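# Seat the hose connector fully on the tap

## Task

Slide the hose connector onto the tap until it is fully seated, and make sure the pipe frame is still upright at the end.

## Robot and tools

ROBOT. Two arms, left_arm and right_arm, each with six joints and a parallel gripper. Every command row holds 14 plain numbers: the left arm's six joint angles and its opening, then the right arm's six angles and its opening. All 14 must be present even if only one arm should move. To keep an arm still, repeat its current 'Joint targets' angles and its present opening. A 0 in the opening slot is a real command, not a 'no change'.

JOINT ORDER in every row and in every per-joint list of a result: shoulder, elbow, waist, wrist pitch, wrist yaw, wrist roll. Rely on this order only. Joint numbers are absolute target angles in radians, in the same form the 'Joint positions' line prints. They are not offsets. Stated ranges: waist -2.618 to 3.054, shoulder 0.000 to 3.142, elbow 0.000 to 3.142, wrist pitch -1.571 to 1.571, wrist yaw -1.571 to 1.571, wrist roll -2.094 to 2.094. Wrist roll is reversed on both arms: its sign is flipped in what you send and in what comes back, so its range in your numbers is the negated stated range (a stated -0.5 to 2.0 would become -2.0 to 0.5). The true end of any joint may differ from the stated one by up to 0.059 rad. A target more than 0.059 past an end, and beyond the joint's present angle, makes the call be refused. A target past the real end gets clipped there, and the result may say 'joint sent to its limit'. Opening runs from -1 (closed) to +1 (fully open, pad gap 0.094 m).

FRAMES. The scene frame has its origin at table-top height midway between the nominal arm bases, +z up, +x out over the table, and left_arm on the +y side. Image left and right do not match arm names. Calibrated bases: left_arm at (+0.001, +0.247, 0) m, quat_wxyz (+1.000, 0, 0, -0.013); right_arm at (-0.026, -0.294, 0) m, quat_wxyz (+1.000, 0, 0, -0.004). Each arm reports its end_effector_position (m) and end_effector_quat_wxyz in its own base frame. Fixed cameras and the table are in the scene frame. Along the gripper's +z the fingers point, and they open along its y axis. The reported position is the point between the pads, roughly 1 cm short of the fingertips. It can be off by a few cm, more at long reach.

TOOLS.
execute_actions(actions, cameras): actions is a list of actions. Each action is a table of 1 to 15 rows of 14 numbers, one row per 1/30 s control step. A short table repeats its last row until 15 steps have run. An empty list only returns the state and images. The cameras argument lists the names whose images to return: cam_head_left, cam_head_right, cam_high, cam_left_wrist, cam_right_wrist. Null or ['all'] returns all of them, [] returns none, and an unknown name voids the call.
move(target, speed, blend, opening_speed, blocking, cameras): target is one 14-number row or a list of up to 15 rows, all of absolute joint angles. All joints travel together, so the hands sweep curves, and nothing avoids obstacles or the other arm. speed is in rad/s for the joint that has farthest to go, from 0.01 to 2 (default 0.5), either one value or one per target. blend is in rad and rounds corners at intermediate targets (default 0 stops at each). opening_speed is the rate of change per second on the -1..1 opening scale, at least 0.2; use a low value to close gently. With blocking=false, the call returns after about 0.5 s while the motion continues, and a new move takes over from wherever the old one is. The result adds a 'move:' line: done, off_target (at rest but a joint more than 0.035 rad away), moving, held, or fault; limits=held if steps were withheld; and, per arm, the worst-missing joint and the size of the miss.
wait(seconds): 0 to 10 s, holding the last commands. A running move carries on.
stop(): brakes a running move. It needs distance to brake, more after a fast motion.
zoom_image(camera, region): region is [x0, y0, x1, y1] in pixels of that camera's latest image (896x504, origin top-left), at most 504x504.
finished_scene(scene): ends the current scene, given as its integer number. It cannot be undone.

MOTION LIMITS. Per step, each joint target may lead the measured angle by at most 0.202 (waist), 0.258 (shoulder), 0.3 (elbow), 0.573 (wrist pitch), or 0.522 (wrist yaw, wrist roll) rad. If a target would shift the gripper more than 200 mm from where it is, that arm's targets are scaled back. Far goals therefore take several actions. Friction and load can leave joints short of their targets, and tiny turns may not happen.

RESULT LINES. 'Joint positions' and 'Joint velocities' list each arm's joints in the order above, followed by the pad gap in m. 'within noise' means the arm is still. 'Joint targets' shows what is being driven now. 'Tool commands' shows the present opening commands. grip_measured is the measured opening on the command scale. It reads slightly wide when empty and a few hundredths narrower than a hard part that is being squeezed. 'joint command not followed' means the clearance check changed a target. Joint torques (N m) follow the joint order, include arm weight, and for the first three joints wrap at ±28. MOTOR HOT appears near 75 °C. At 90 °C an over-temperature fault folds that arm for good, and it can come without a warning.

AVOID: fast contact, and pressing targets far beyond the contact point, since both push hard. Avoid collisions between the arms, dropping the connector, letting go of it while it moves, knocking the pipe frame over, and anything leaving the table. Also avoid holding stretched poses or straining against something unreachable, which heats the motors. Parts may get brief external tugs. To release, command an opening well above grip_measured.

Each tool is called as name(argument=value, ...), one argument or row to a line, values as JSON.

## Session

execute_actions(
  actions=[],
)

Scene clock: 0.00 s.
left_arm: end_effector_position=(+0.3797, +0.0096, +0.1314) grip_measured=+1.000 end_effector_quat_wxyz=(+0.674, -0.049, +0.736, +0.043) | right_arm: end_effector_position=(+0.3703, -0.0229, +0.1465) grip_measured=+1.000 end_effector_quat_wxyz=(+0.687, +0.103, +0.717, -0.059)
Joint names: [shoulder, elbow, waist, wrist pitch, wrist yaw, wrist roll]
Joint positions: left_arm=[1.574 0.24 -0.06 1.244 -0.189 0.021 0.094] | right_arm=[1.508 0.222 0.079 1.235 0.307 -0.073 0.094]
Joint velocities: within noise
Joint torques (N m): no reading
Heat: left arm: 50 °C; right arm: 48 °C.
Joint targets: left_arm=[1.567 0.248 -0.060 1.255 -0.189 0.021] | right_arm=[1.501 0.231 0.079 1.245 0.307 -0.073]
Tool commands: left_gripper/opening=+1.0 right_gripper/opening=+1.0
camera_calibration:
cam_left_wrist: T_world_to_cam=[[0.100952, -0.994887, -0.0030159, -0.0294724], [-0.491158, -0.0472015, -0.869791, 0.343012], [0.865201, 0.0892883, -0.493412, -0.172324], [0, 0, 0, 1]] pos_world=[0.320543, 0.00225556, 0.213232]
cam_right_wrist: T_world_to_cam=[[-0.247168, -0.966712, -0.0661484, 0.0778505], [-0.428952, 0.170376, -0.887114, 0.334716], [0.868854, -0.190892, -0.456785, -0.17301], [0, 0, 0, 1]] pos_world=[0.31314, -0.0147947, 0.223053]

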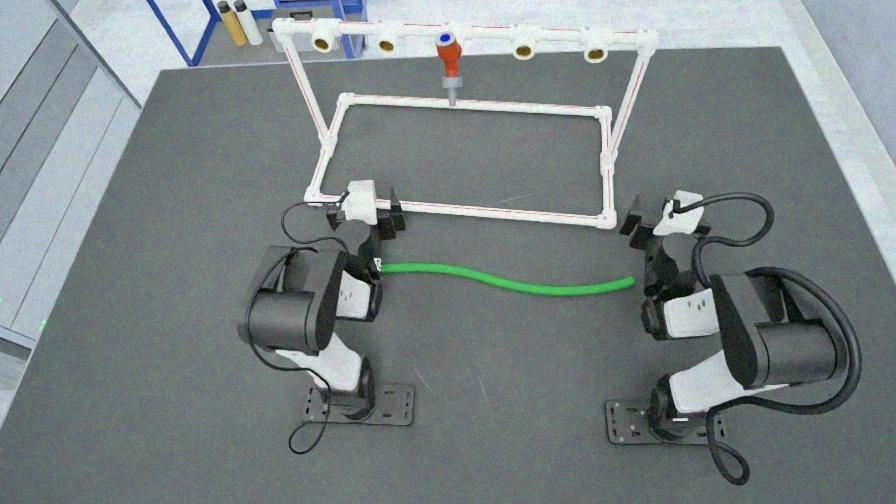

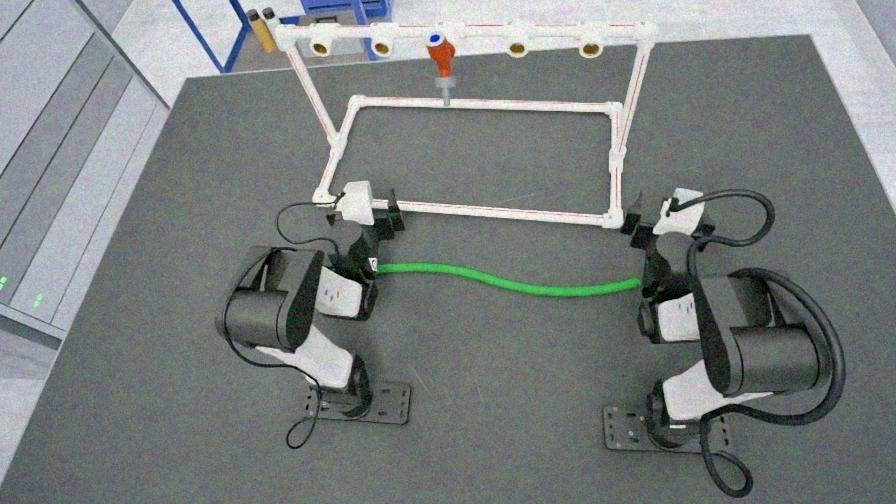

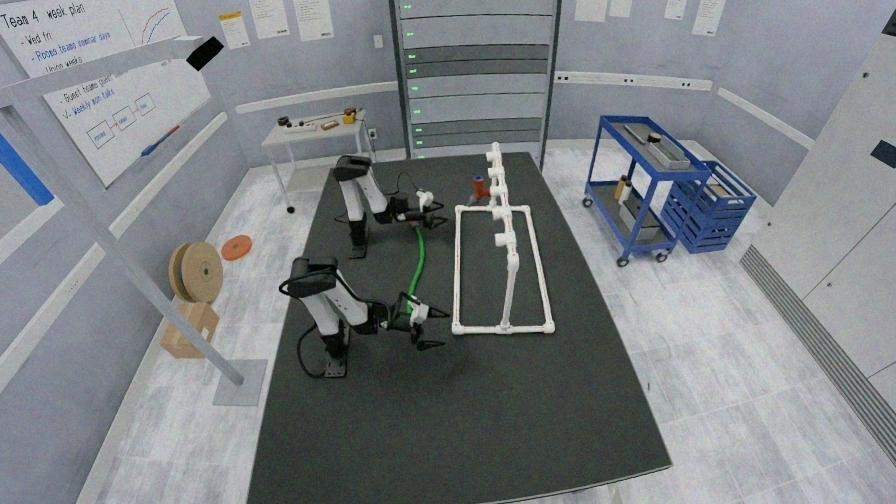

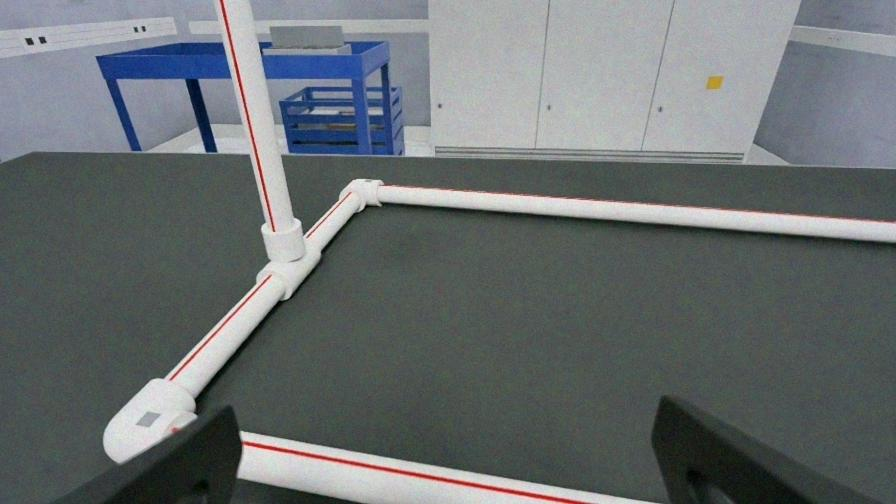

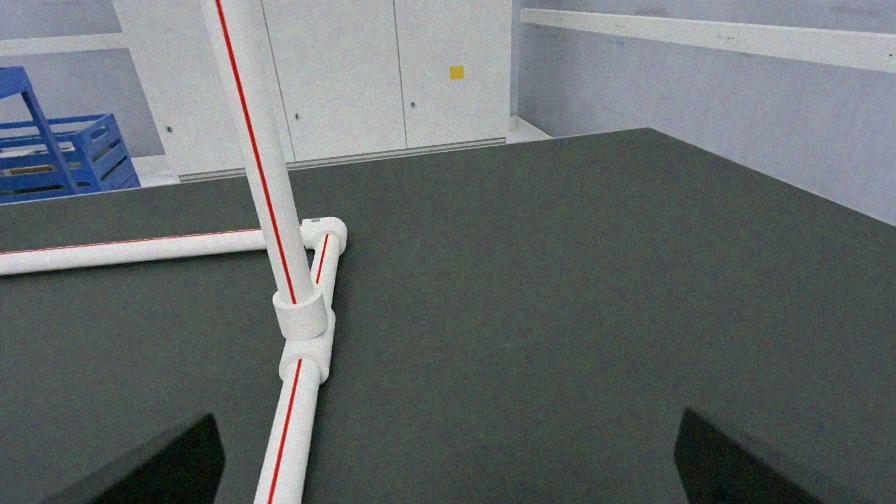

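move(
  target=[
    [1.55,1.0,-0.03,0,0,-0.8,1,1.3,0.9,0.3,0.2,0.1,0,1],
    [1.565,1.398,0.0,-1.40,0,-1.57,1,1.0,1.0,0.45,-0.1,0,0,1],
  ],
  speed=0.9,
  blend=0.2,
)

zoom_image(
  camera="cam_right_wrist",
  region=[200, 0, 600, 240],
)

zoom_image(
  camera="cam_head_left",
  region=[380, 0, 510, 130],
)

zoom_image(
  camera="cam_head_right",
  region=[380, 0, 510, 130],
)

zoom_image(
  camera="cam_high",
  region=[440, 140, 560, 230],
)

Scene clock: 14.03 s.
left_arm: end_effector_position=(+0.2691, +0.0008, +0.1413) grip_measured=+1.000 end_effector_quat_wxyz=(-0.011, +0.704, +0.710, +0.000) | right_arm: end_effector_position=(+0.3354, +0.1572, +0.3528) grip_measured=+1.000 end_effector_quat_wxyz=(+0.640, -0.158, +0.738, +0.144)
Joint names: [shoulder, elbow, waist, wrist pitch, wrist yaw, wrist roll]
Joint positions: left_arm=[1.574 1.373 -0.006 -1.385 -0.014 -1.556 0.094] | right_arm=[1.01 0.97 0.443 -0.099 0.01 -0.012 0.094]
Joint velocities: within noise
Joint torques (N m): left_arm=[-5.19 8.99 0.55 0.05 0.35 -0.2] | right_arm=[-3.19 11.41 0.59 1.73 -0.16 0.07]
Heat: left arm: 51 °C; right arm: 48 °C.
Joint targets: left_arm=[1.565 1.398 0.000 -1.400 0.000 -1.570] | right_arm=[1.000 1.000 0.450 -0.100 0.000 0.000]
move: done
camera_calibration:
cam_left_wrist: T_world_to_cam=[[-0.999024, 0.00105702, 0.0441579, 0.261509], [0.0198165, 0.904184, 0.426683, -0.0245367], [-0.0394759, 0.427142, -0.903323, 0.230226], [0, 0, 0, 1]] pos_world=[0.270828, -0.07643, 0.20689]
cam_right_wrist: T_world_to_cam=[[0.400079, -0.916306, -0.0179061, 0.0149491], [-0.497091, -0.200544, -0.844205, 0.53816], [0.769959, 0.34665, -0.535721, -0.0375176], [0, 0, 0, 1]] pos_world=[0.290421, 0.134628, 0.434486]

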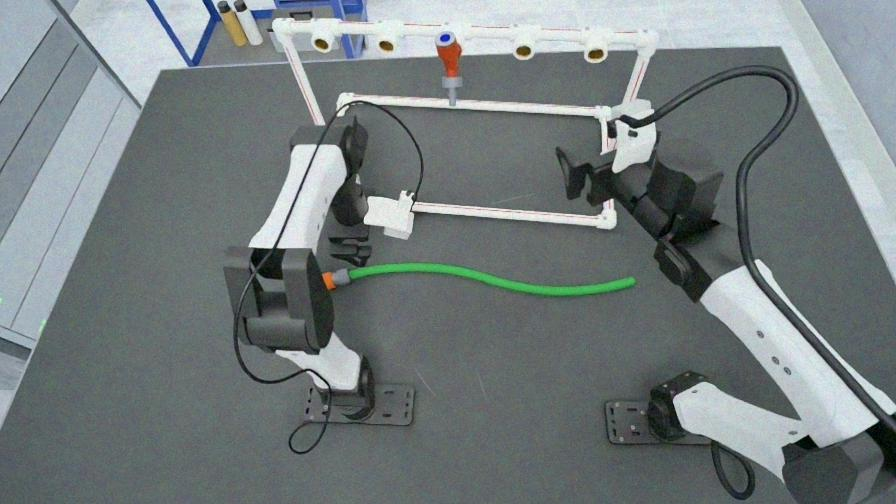

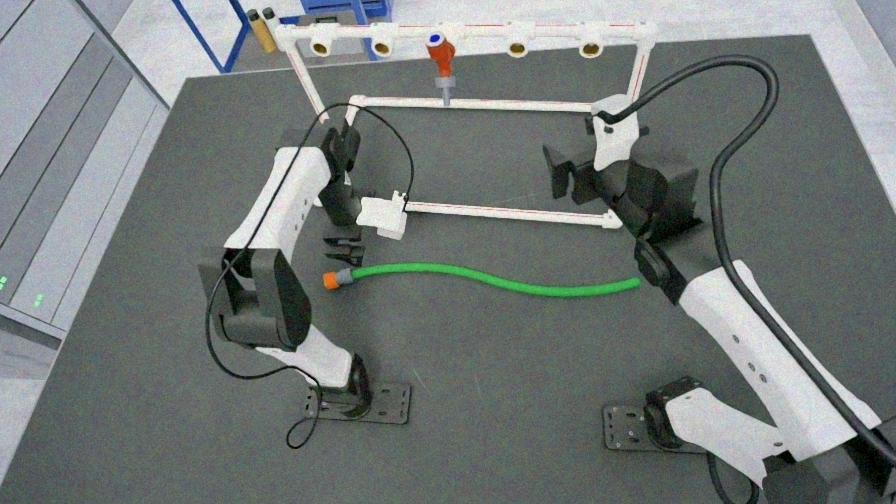

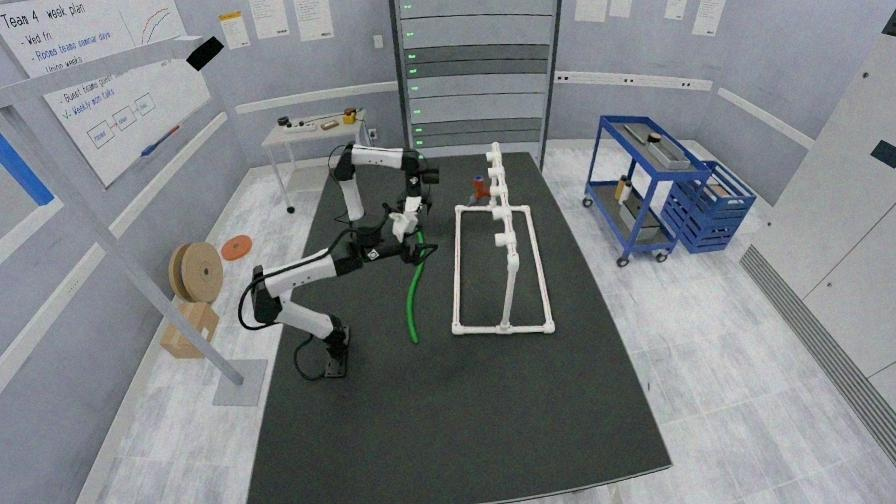

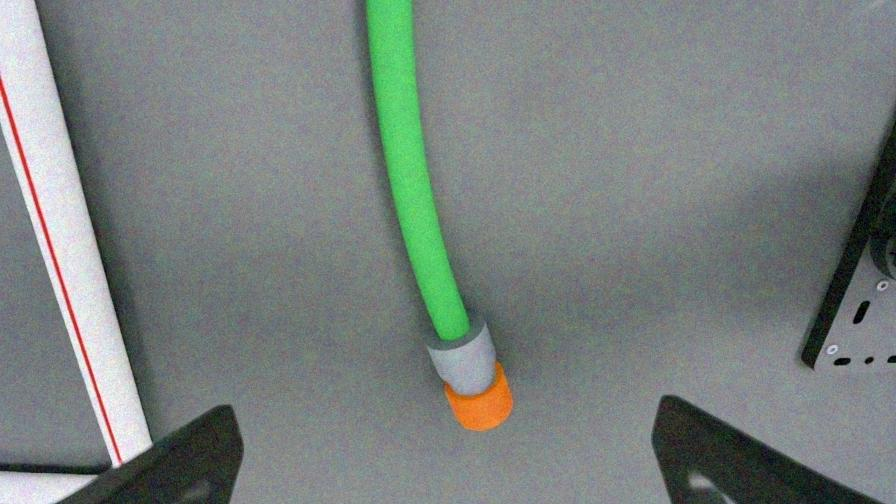

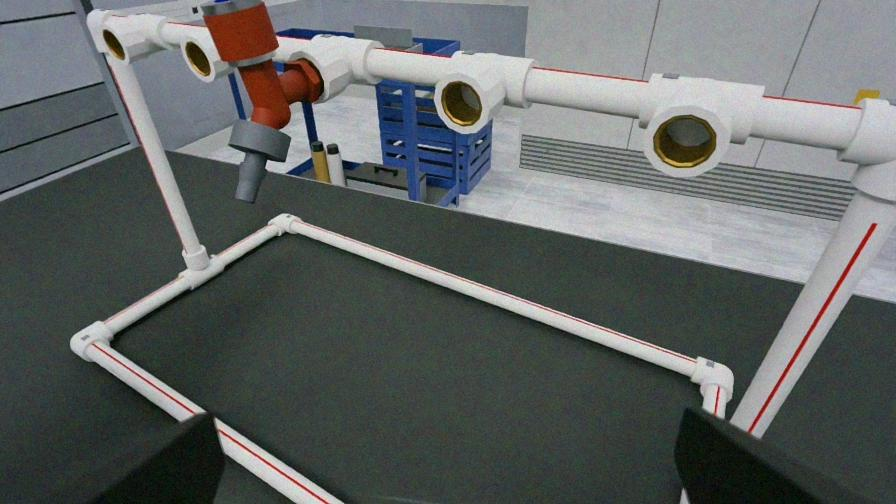

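Scaled by 1.260 from the camera's 896x504 image, which has a finer 1280x720 frame.

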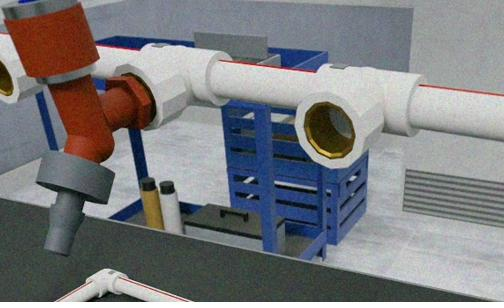

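Scaled by 3.877 from the camera's 896x504 image, which has a finer 1280x720 frame.

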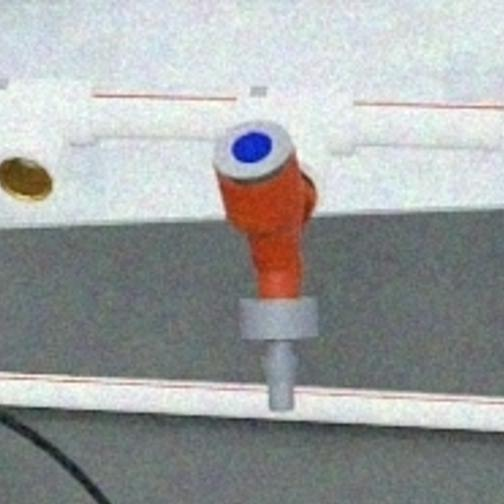

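Scaled by 3.877 from the camera's 896x504 image, which has a finer 1280x720 frame.

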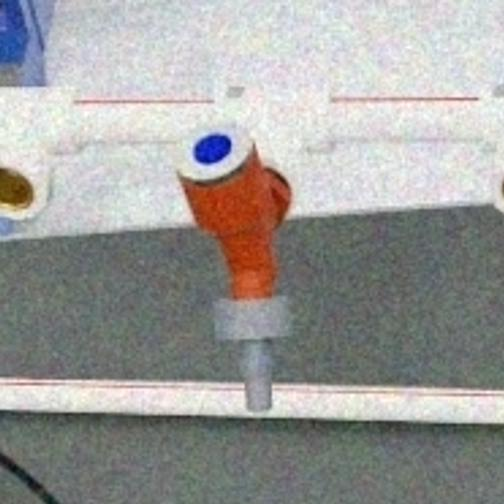

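Scaled by 4.200 from the camera's 896x504 image, which has a finer 1280x720 frame.

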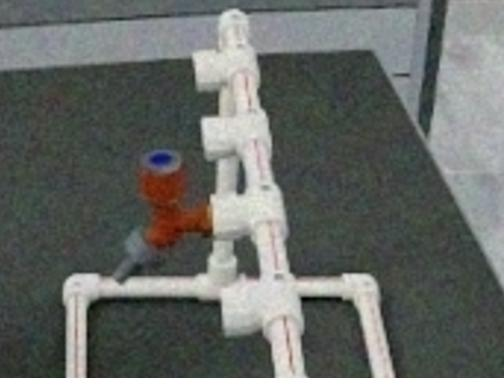

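move(
  target=[
    [1.565,1.398,0.335,-1.40,0,-1.646,1,1.0,1.0,0.45,-0.1,0,0,1],
    [1.59,1.075,0.335,-1.035,0,-1.646,1,1.0,1.0,0.45,-0.1,0,0,1],
  ],
  speed=0.6,
  blend=0.1,
  cameras=["cam_left_wrist"],
)

Scene clock: 32.27 s.
left_arm: end_effector_position=(+0.2543, +0.0890, +0.0659) grip_measured=+1.000 end_effector_quat_wxyz=(+0.000, +0.606, +0.795, +0.009) | right_arm: end_effector_position=(+0.3354, +0.1572, +0.3527) grip_measured=+1.000 end_effector_quat_wxyz=(+0.640, -0.158, +0.738, +0.144)
Joint names: [shoulder, elbow, waist, wrist pitch, wrist yaw, wrist roll]
Joint positions: left_arm=[1.58 1.076 0.33 -1.053 -0.01 -1.633 0.094] | right_arm=[1.01 0.97 0.443 -0.1 0.01 -0.012 0.094]
Joint velocities: within noise
Joint torques (N m): left_arm=[-3.58 6.41 0.38 0.48 0.29 -0.18] | right_arm=[-3.12 11.43 0.61 1.74 -0.15 0.06]
Heat: left arm: 53 °C; right arm: 48 °C.
Joint targets: left_arm=[1.590 1.075 0.335 -1.035 0.000 -1.646] | right_arm=[1.000 1.000 0.450 -0.100 0.000 0.000]
move: done
camera_calibration:
cam_left_wrist: T_world_to_cam=[[-0.966629, -0.255726, 0.0152558, 0.266444], [-0.22536, 0.877145, 0.424063, -0.00688779], [-0.121826, 0.406473, -0.905504, 0.146714], [0, 0, 0, 1]] pos_world=[0.273874, 0.0145429, 0.131707]
Images, in order (width x height): cam_left_wrist 896x504.

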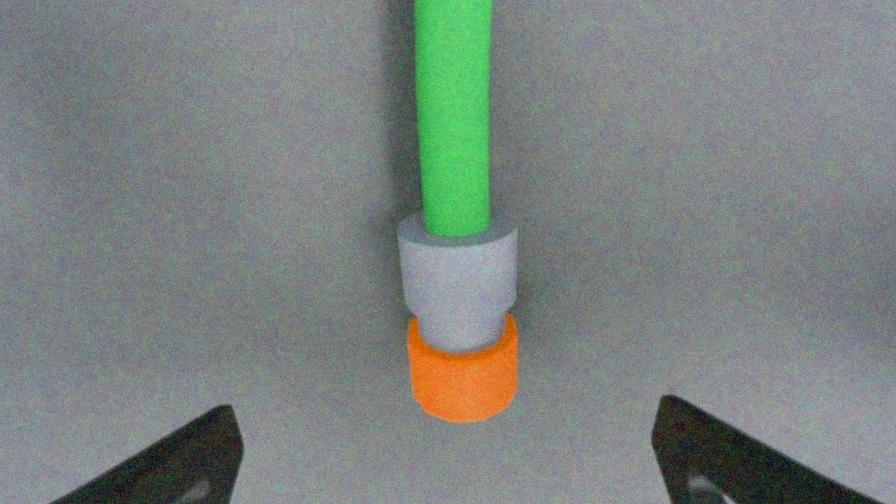

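move(
  target=[
    [1.66,0.957,0.335,-0.87,0,-1.60,1,1.0,1.0,0.45,-0.1,0,0,1],
    [1.66,0.957,0.335,-0.87,0,-1.60,-0.9,1.0,1.0,0.45,-0.1,0,0,1],
  ],
  speed=0.3,
  opening_speed=0.5,
  cameras=["cam_left_wrist"],
)

Scene clock: 41.20 s.
left_arm: end_effector_position=(+0.2512, +0.0879, +0.0211) grip_measured=-0.324 end_effector_quat_wxyz=(-0.006, +0.598, +0.801, +0.000) | right_arm: end_effector_position=(+0.3353, +0.1573, +0.3526) grip_measured=+1.000 end_effector_quat_wxyz=(+0.640, -0.158, +0.738, +0.144)
Joint names: [shoulder, elbow, waist, wrist pitch, wrist yaw, wrist roll]
Joint positions: left_arm=[1.649 0.959 0.33 -0.887 -0.01 -1.612 0.032] | right_arm=[1.01 0.97 0.443 -0.1 0.01 -0.012 0.094]
Joint velocities: within noise
Joint torques (N m): left_arm=[-3.7 5.94 0.42 0.42 0.29 0.09] | right_arm=[-3.12 11.4 0.61 1.75 -0.16 0.07]
Heat: left arm: 53 °C; right arm: 49 °C.
Joint targets: left_arm=[1.660 0.957 0.335 -0.870 0.000 -1.600] | right_arm=[1.000 1.000 0.450 -0.100 0.000 0.000]
move: done
camera_calibration:
cam_left_wrist: T_world_to_cam=[[-0.960681, -0.275412, 0.0352138, 0.263708], [-0.235407, 0.875178, 0.422667, 0.015044], [-0.147226, 0.397759, -0.9056, 0.113401], [0, 0, 0, 1]] pos_world=[0.273576, 0.0143559, 0.0870515]
Images, in order (width x height): cam_left_wrist 896x504.

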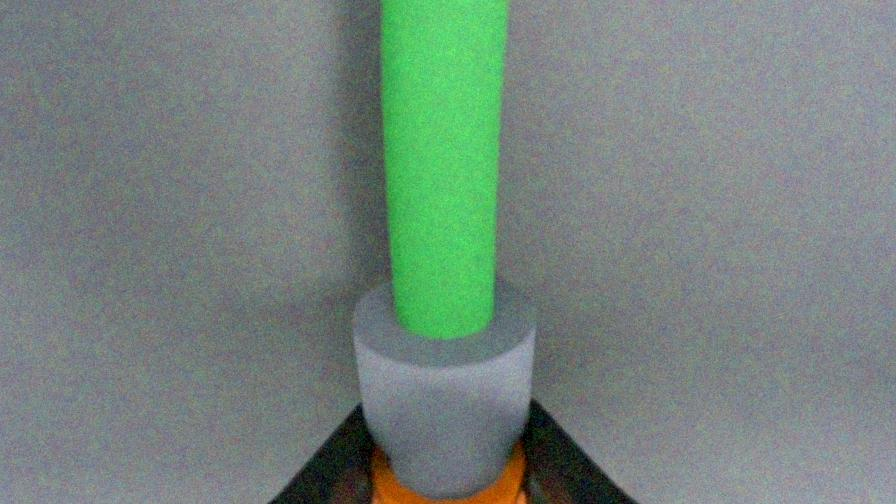

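move(
  target=[
    [1.565,1.398,0.33,-1.40,0,-1.60,-0.9,1.0,1.0,0.45,-0.1,0,0,1],
    [1.3,1.2,0.2,-0.7,0.9,-1.8,-0.9,1.0,1.0,0.45,-0.1,0,0,1],
    [1.6,1.1,0.016,0.9,1.568,-2.06,-0.9,1.0,1.0,0.45,-0.1,0,0,1],
    [2.179,1.32,0.016,1.445,1.568,-2.06,-0.9,1.0,1.0,0.45,-0.1,0,0,1],
  ],
  speed=[0.5,0.7,0.7,0.4],
  blend=0.15,
)

zoom_image(
  camera="cam_right_wrist",
  region=[100, 60, 400, 300],
)

zoom_image(
  camera="cam_head_left",
  region=[380, 30, 510, 160],
)

zoom_image(
  camera="cam_high",
  region=[420, 160, 520, 240],
)

Scene clock: 58.33 s.
left_arm: end_effector_position=(+0.4429, -0.1620, +0.2221) grip_measured=-0.323 end_effector_quat_wxyz=(+0.617, +0.624, -0.324, +0.355) | right_arm: end_effector_position=(+0.3353, +0.1573, +0.3526) grip_measured=+1.000 end_effector_quat_wxyz=(+0.640, -0.158, +0.738, +0.144)
Joint names: [shoulder, elbow, waist, wrist pitch, wrist yaw, wrist roll]
Joint positions: left_arm=[2.168 1.294 0.022 1.403 1.546 -2.043 0.032] | right_arm=[1.01 0.97 0.443 -0.1 0.01 -0.012 0.094]
Joint velocities: within noise
Joint torques (N m): left_arm=[-7.3 8.7 -0.51 1.57 -0.11 -0.17] | right_arm=[-3.14 11.4 0.62 1.74 -0.15 0.06]
Heat: left arm: 54 °C; right arm: 51 °C.
Joint targets: left_arm=[2.179 1.320 0.016 1.445 1.558 -2.060] | right_arm=[1.000 1.000 0.450 -0.100 0.000 0.000]
joint sent to its limit (left arm) — the wrist yaw, upper limit.
move: off_target (left_arm); joint sent to its limit at target 3; left_arm: the wrist pitch is farthest, 0.042 rad from its target
camera_calibration:
cam_left_wrist: T_world_to_cam=[[0.845219, 0.0587338, -0.531182, -0.247963], [0.454591, 0.44357, 0.772394, -0.259214], [0.280982, -0.894313, 0.348214, -0.254434], [0, 0, 0, 1]] pos_world=[0.398911, -0.0980004, 0.157099]
cam_right_wrist: T_world_to_cam=[[0.400758, -0.916007, -0.0179892, 0.0148307], [-0.49756, -0.201114, -0.843793, 0.538087], [0.769303, 0.347107, -0.536367, -0.0372182], [0, 0, 0, 1]] pos_world=[0.290419, 0.134721, 0.434338]

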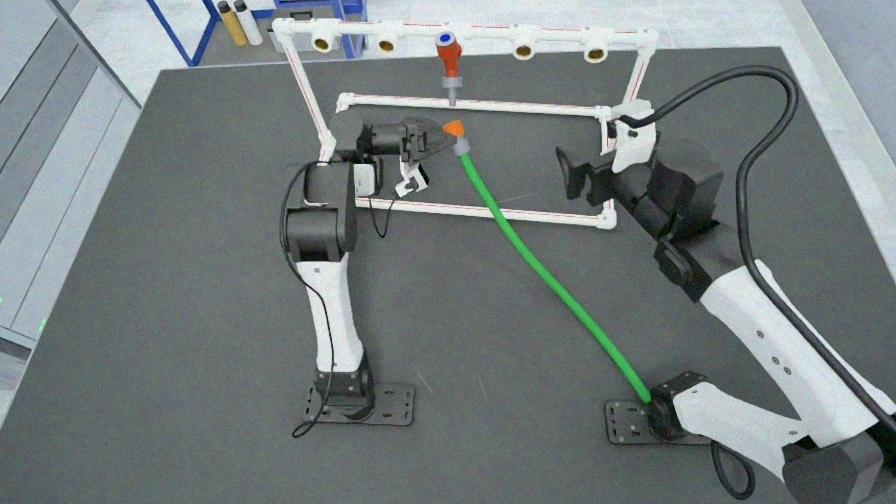

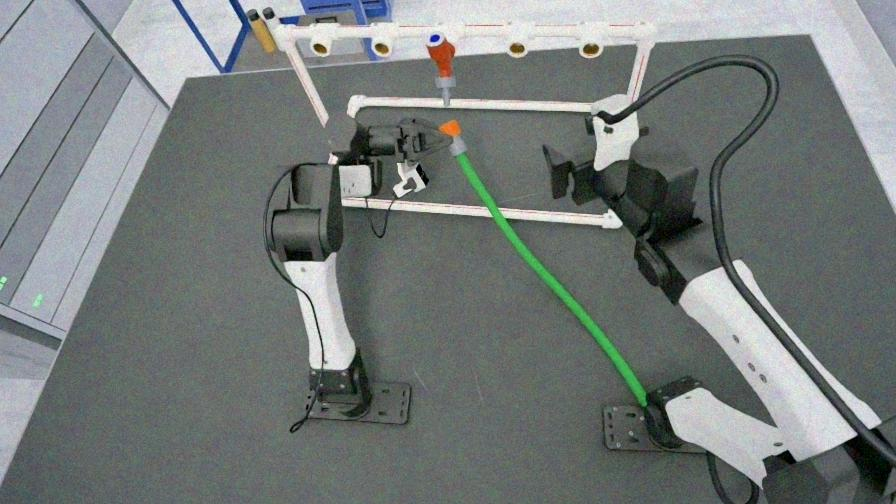

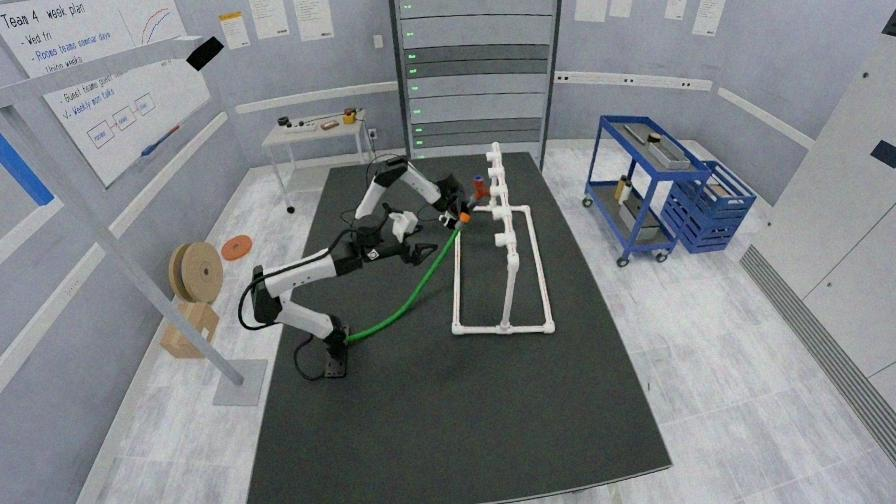

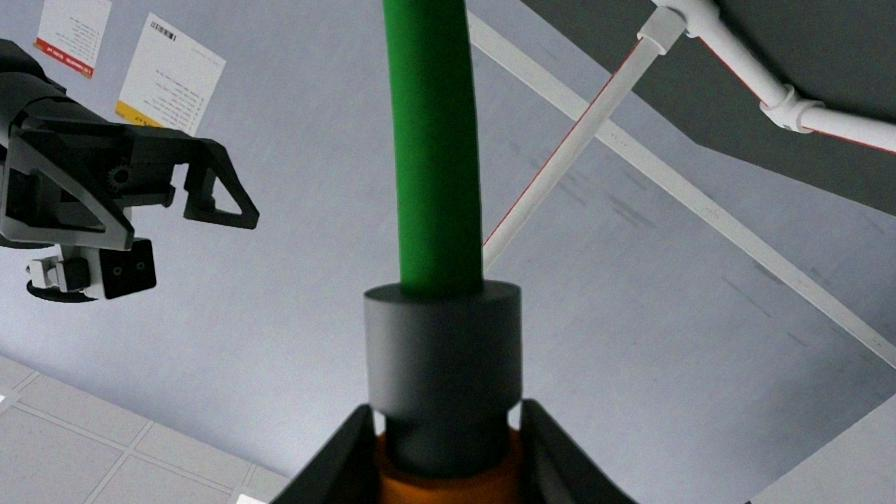

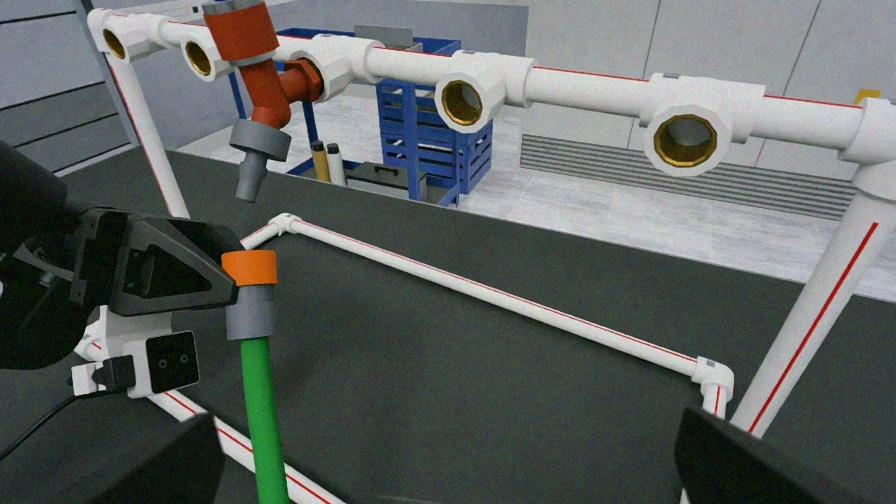

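Scaled by 1.680 from the camera's 896x504 image, which has a finer 1280x720 frame.

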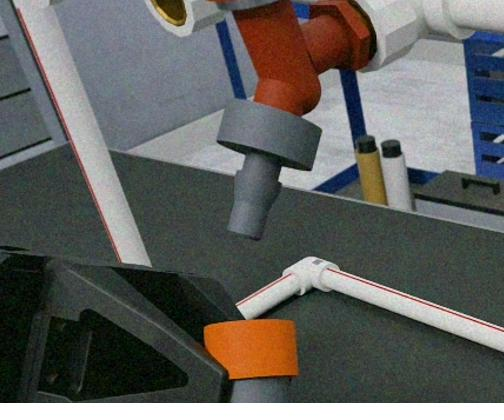

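Scaled by 3.877 from the camera's 896x504 image, which has a finer 1280x720 frame.

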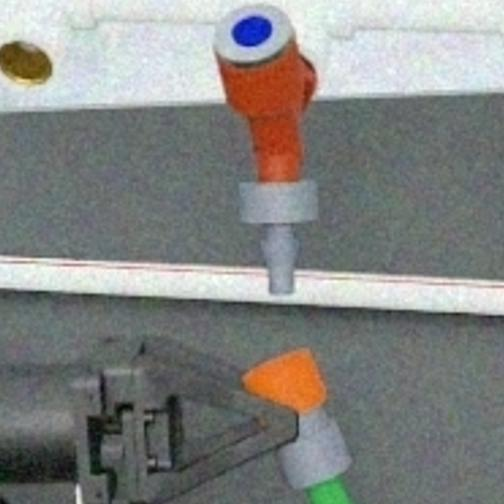

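Scaled by 5.040 from the camera's 896x504 image, which has a finer 1280x720 frame.

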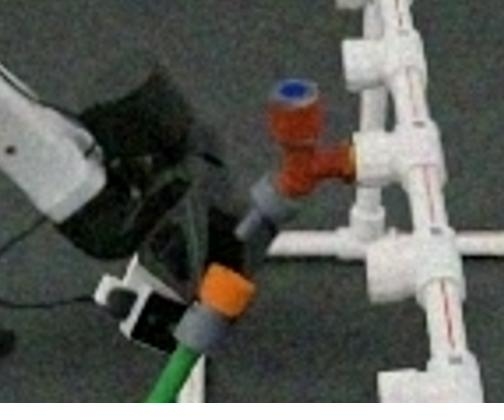

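move(
  target=[
    [1.6,1.1,0.016,0.9,1.558,-2.06,-0.9,1.0,1.0,0.45,-0.1,0,0,1],
    [1.3,1.2,0.2,-0.7,0.9,-1.8,-0.9,1.0,1.0,0.45,-0.1,0,0,1],
    [1.565,1.398,0.33,-1.40,0,-1.60,-0.9,1.0,1.0,0.45,-0.1,0,0,1],
    [1.66,0.97,0.335,-0.89,0,-1.60,-0.9,1.0,1.0,0.45,-0.1,0,0,1],
  ],
  speed=[0.5,0.6,0.6,0.3],
  blend=0.15,
  cameras=["cam_left_wrist","cam_head_left","cam_head_right"],
)

Scene clock: 103.13 s.
left_arm: end_effector_position=(+0.2507, +0.0850, +0.0253) grip_measured=-0.324 end_effector_quat_wxyz=(-0.002, +0.598, +0.802, -0.009) | right_arm: end_effector_position=(+0.3353, +0.1573, +0.3526) grip_measured=+1.000 end_effector_quat_wxyz=(+0.640, -0.158, +0.738, +0.144)
Joint names: [shoulder, elbow, waist, wrist pitch, wrist yaw, wrist roll]
Joint positions: left_arm=[1.647 0.975 0.331 -0.917 0.007 -1.613 0.032] | right_arm=[1.01 0.97 0.443 -0.1 0.01 -0.012 0.094]
Joint velocities: within noise
Joint torques (N m): left_arm=[-3.56 5.68 0.34 0.5 0.11 0.1] | right_arm=[-3.15 11.38 0.61 1.74 -0.15 0.06]
Heat: left arm: 56 °C; right arm: 55 °C.
Joint targets: left_arm=[1.660 0.970 0.335 -0.890 0.000 -1.600] | right_arm=[1.000 1.000 0.450 -0.100 0.000 0.000]
move: done
camera_calibration:
cam_left_wrist: T_world_to_cam=[[-0.960182, -0.275537, 0.0461542, 0.261826], [-0.233877, 0.883128, 0.406677, 0.0150564], [-0.152815, 0.37969, -0.912405, 0.121356], [0, 0, 0, 1]] pos_world=[0.273467, 0.0127685, 0.0925181]
Images, in order (width x height): cam_head_left 896x504, cam_head_right 896x504, cam_left_wrist 896x504.

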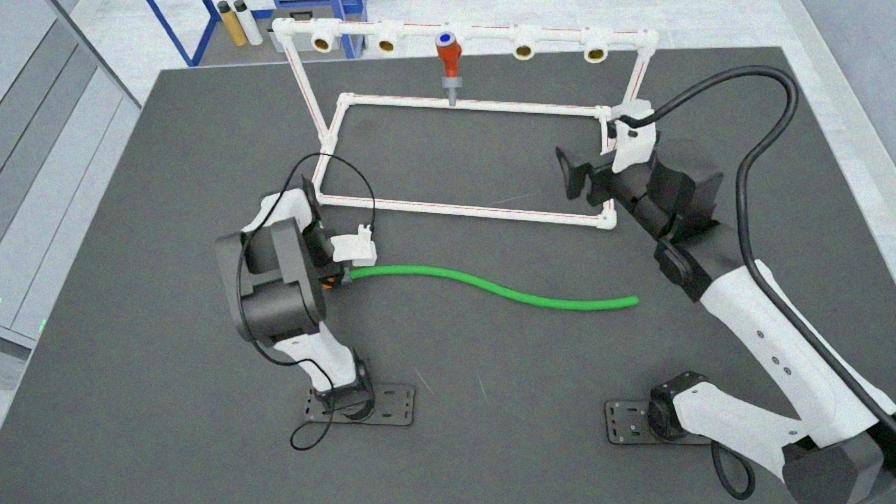

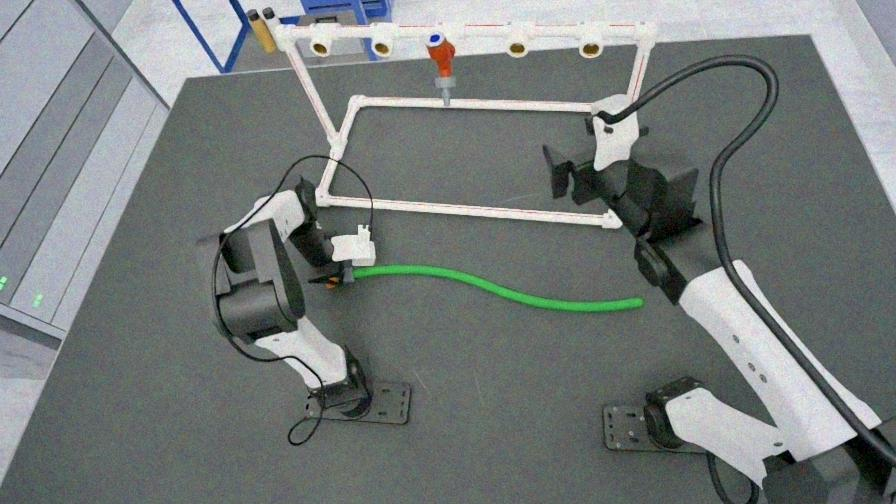

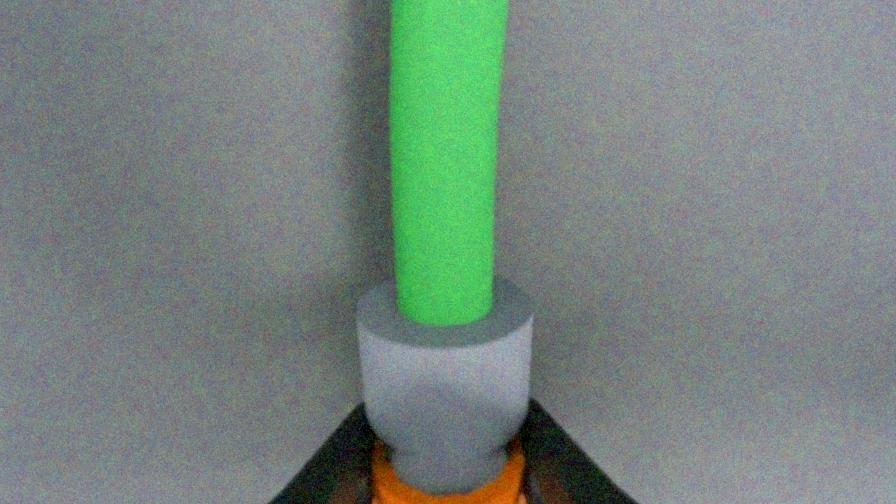

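move(
  target=[
    [1.66,0.95,0.335,-0.865,0,-1.60,-0.9,1.0,1.0,0.45,-0.1,0,0,1],
    [1.66,0.95,0.335,-0.865,0,-1.60,0.3,1.0,1.0,0.45,-0.1,0,0,1],
    [1.66,0.95,0.298,-0.865,0,-1.563,0.3,1.0,1.0,0.45,-0.1,0,0,1],
    [1.66,0.95,0.298,-0.865,0,-1.563,-0.95,1.0,1.0,0.45,-0.1,0,0,1],
  ],
  speed=0.3,
  opening_speed=0.6,
  cameras=["cam_left_wrist"],
)

Scene clock: 113.17 s.
left_arm: end_effector_position=(+0.2539, +0.0782, +0.0205) grip_measured=-0.328 end_effector_quat_wxyz=(+0.001, +0.594, +0.804, -0.004) | right_arm: end_effector_position=(+0.3353, +0.1573, +0.3526) grip_measured=+1.000 end_effector_quat_wxyz=(+0.640, -0.158, +0.738, +0.144)
Joint names: [shoulder, elbow, waist, wrist pitch, wrist yaw, wrist roll]
Joint positions: left_arm=[1.647 0.954 0.303 -0.882 0.007 -1.576 0.032] | right_arm=[1.01 0.97 0.443 -0.1 0.01 -0.012 0.094]
Joint velocities: within noise
Joint torques (N m): left_arm=[-3.56 5.76 -0.44 0.43 0.11 0.1] | right_arm=[-3.17 11.4 0.62 1.75 -0.15 0.06]
Heat: left arm: 56 °C; right arm: 55 °C.
Joint targets: left_arm=[1.660 0.950 0.298 -0.865 0.000 -1.563] | right_arm=[1.000 1.000 0.450 -0.100 0.000 0.000]
move: done
camera_calibration:
cam_left_wrist: T_world_to_cam=[[-0.958215, -0.284128, 0.0330802, 0.263753], [-0.246624, 0.879195, 0.407667, 0.027316], [-0.144914, 0.382475, -0.912531, 0.117821], [0, 0, 0, 1]] pos_world=[0.276543, 0.00586023, 0.0876541]
Images, in order (width x height): cam_left_wrist 896x504.

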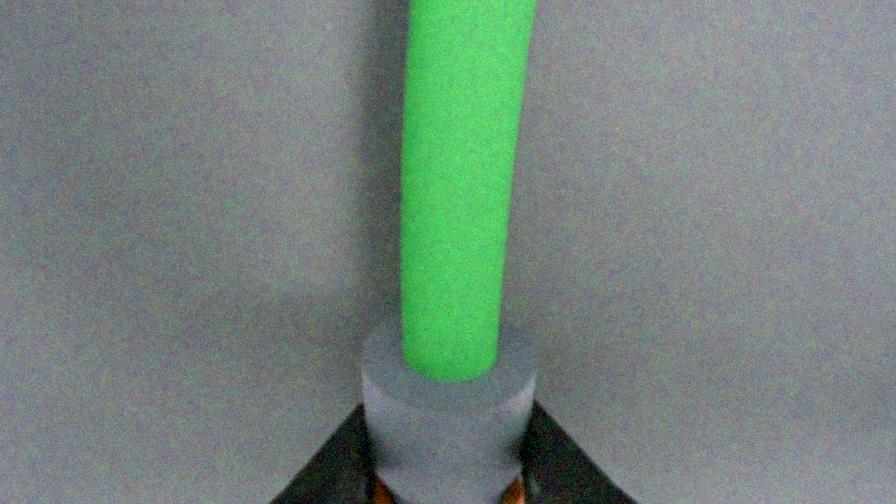

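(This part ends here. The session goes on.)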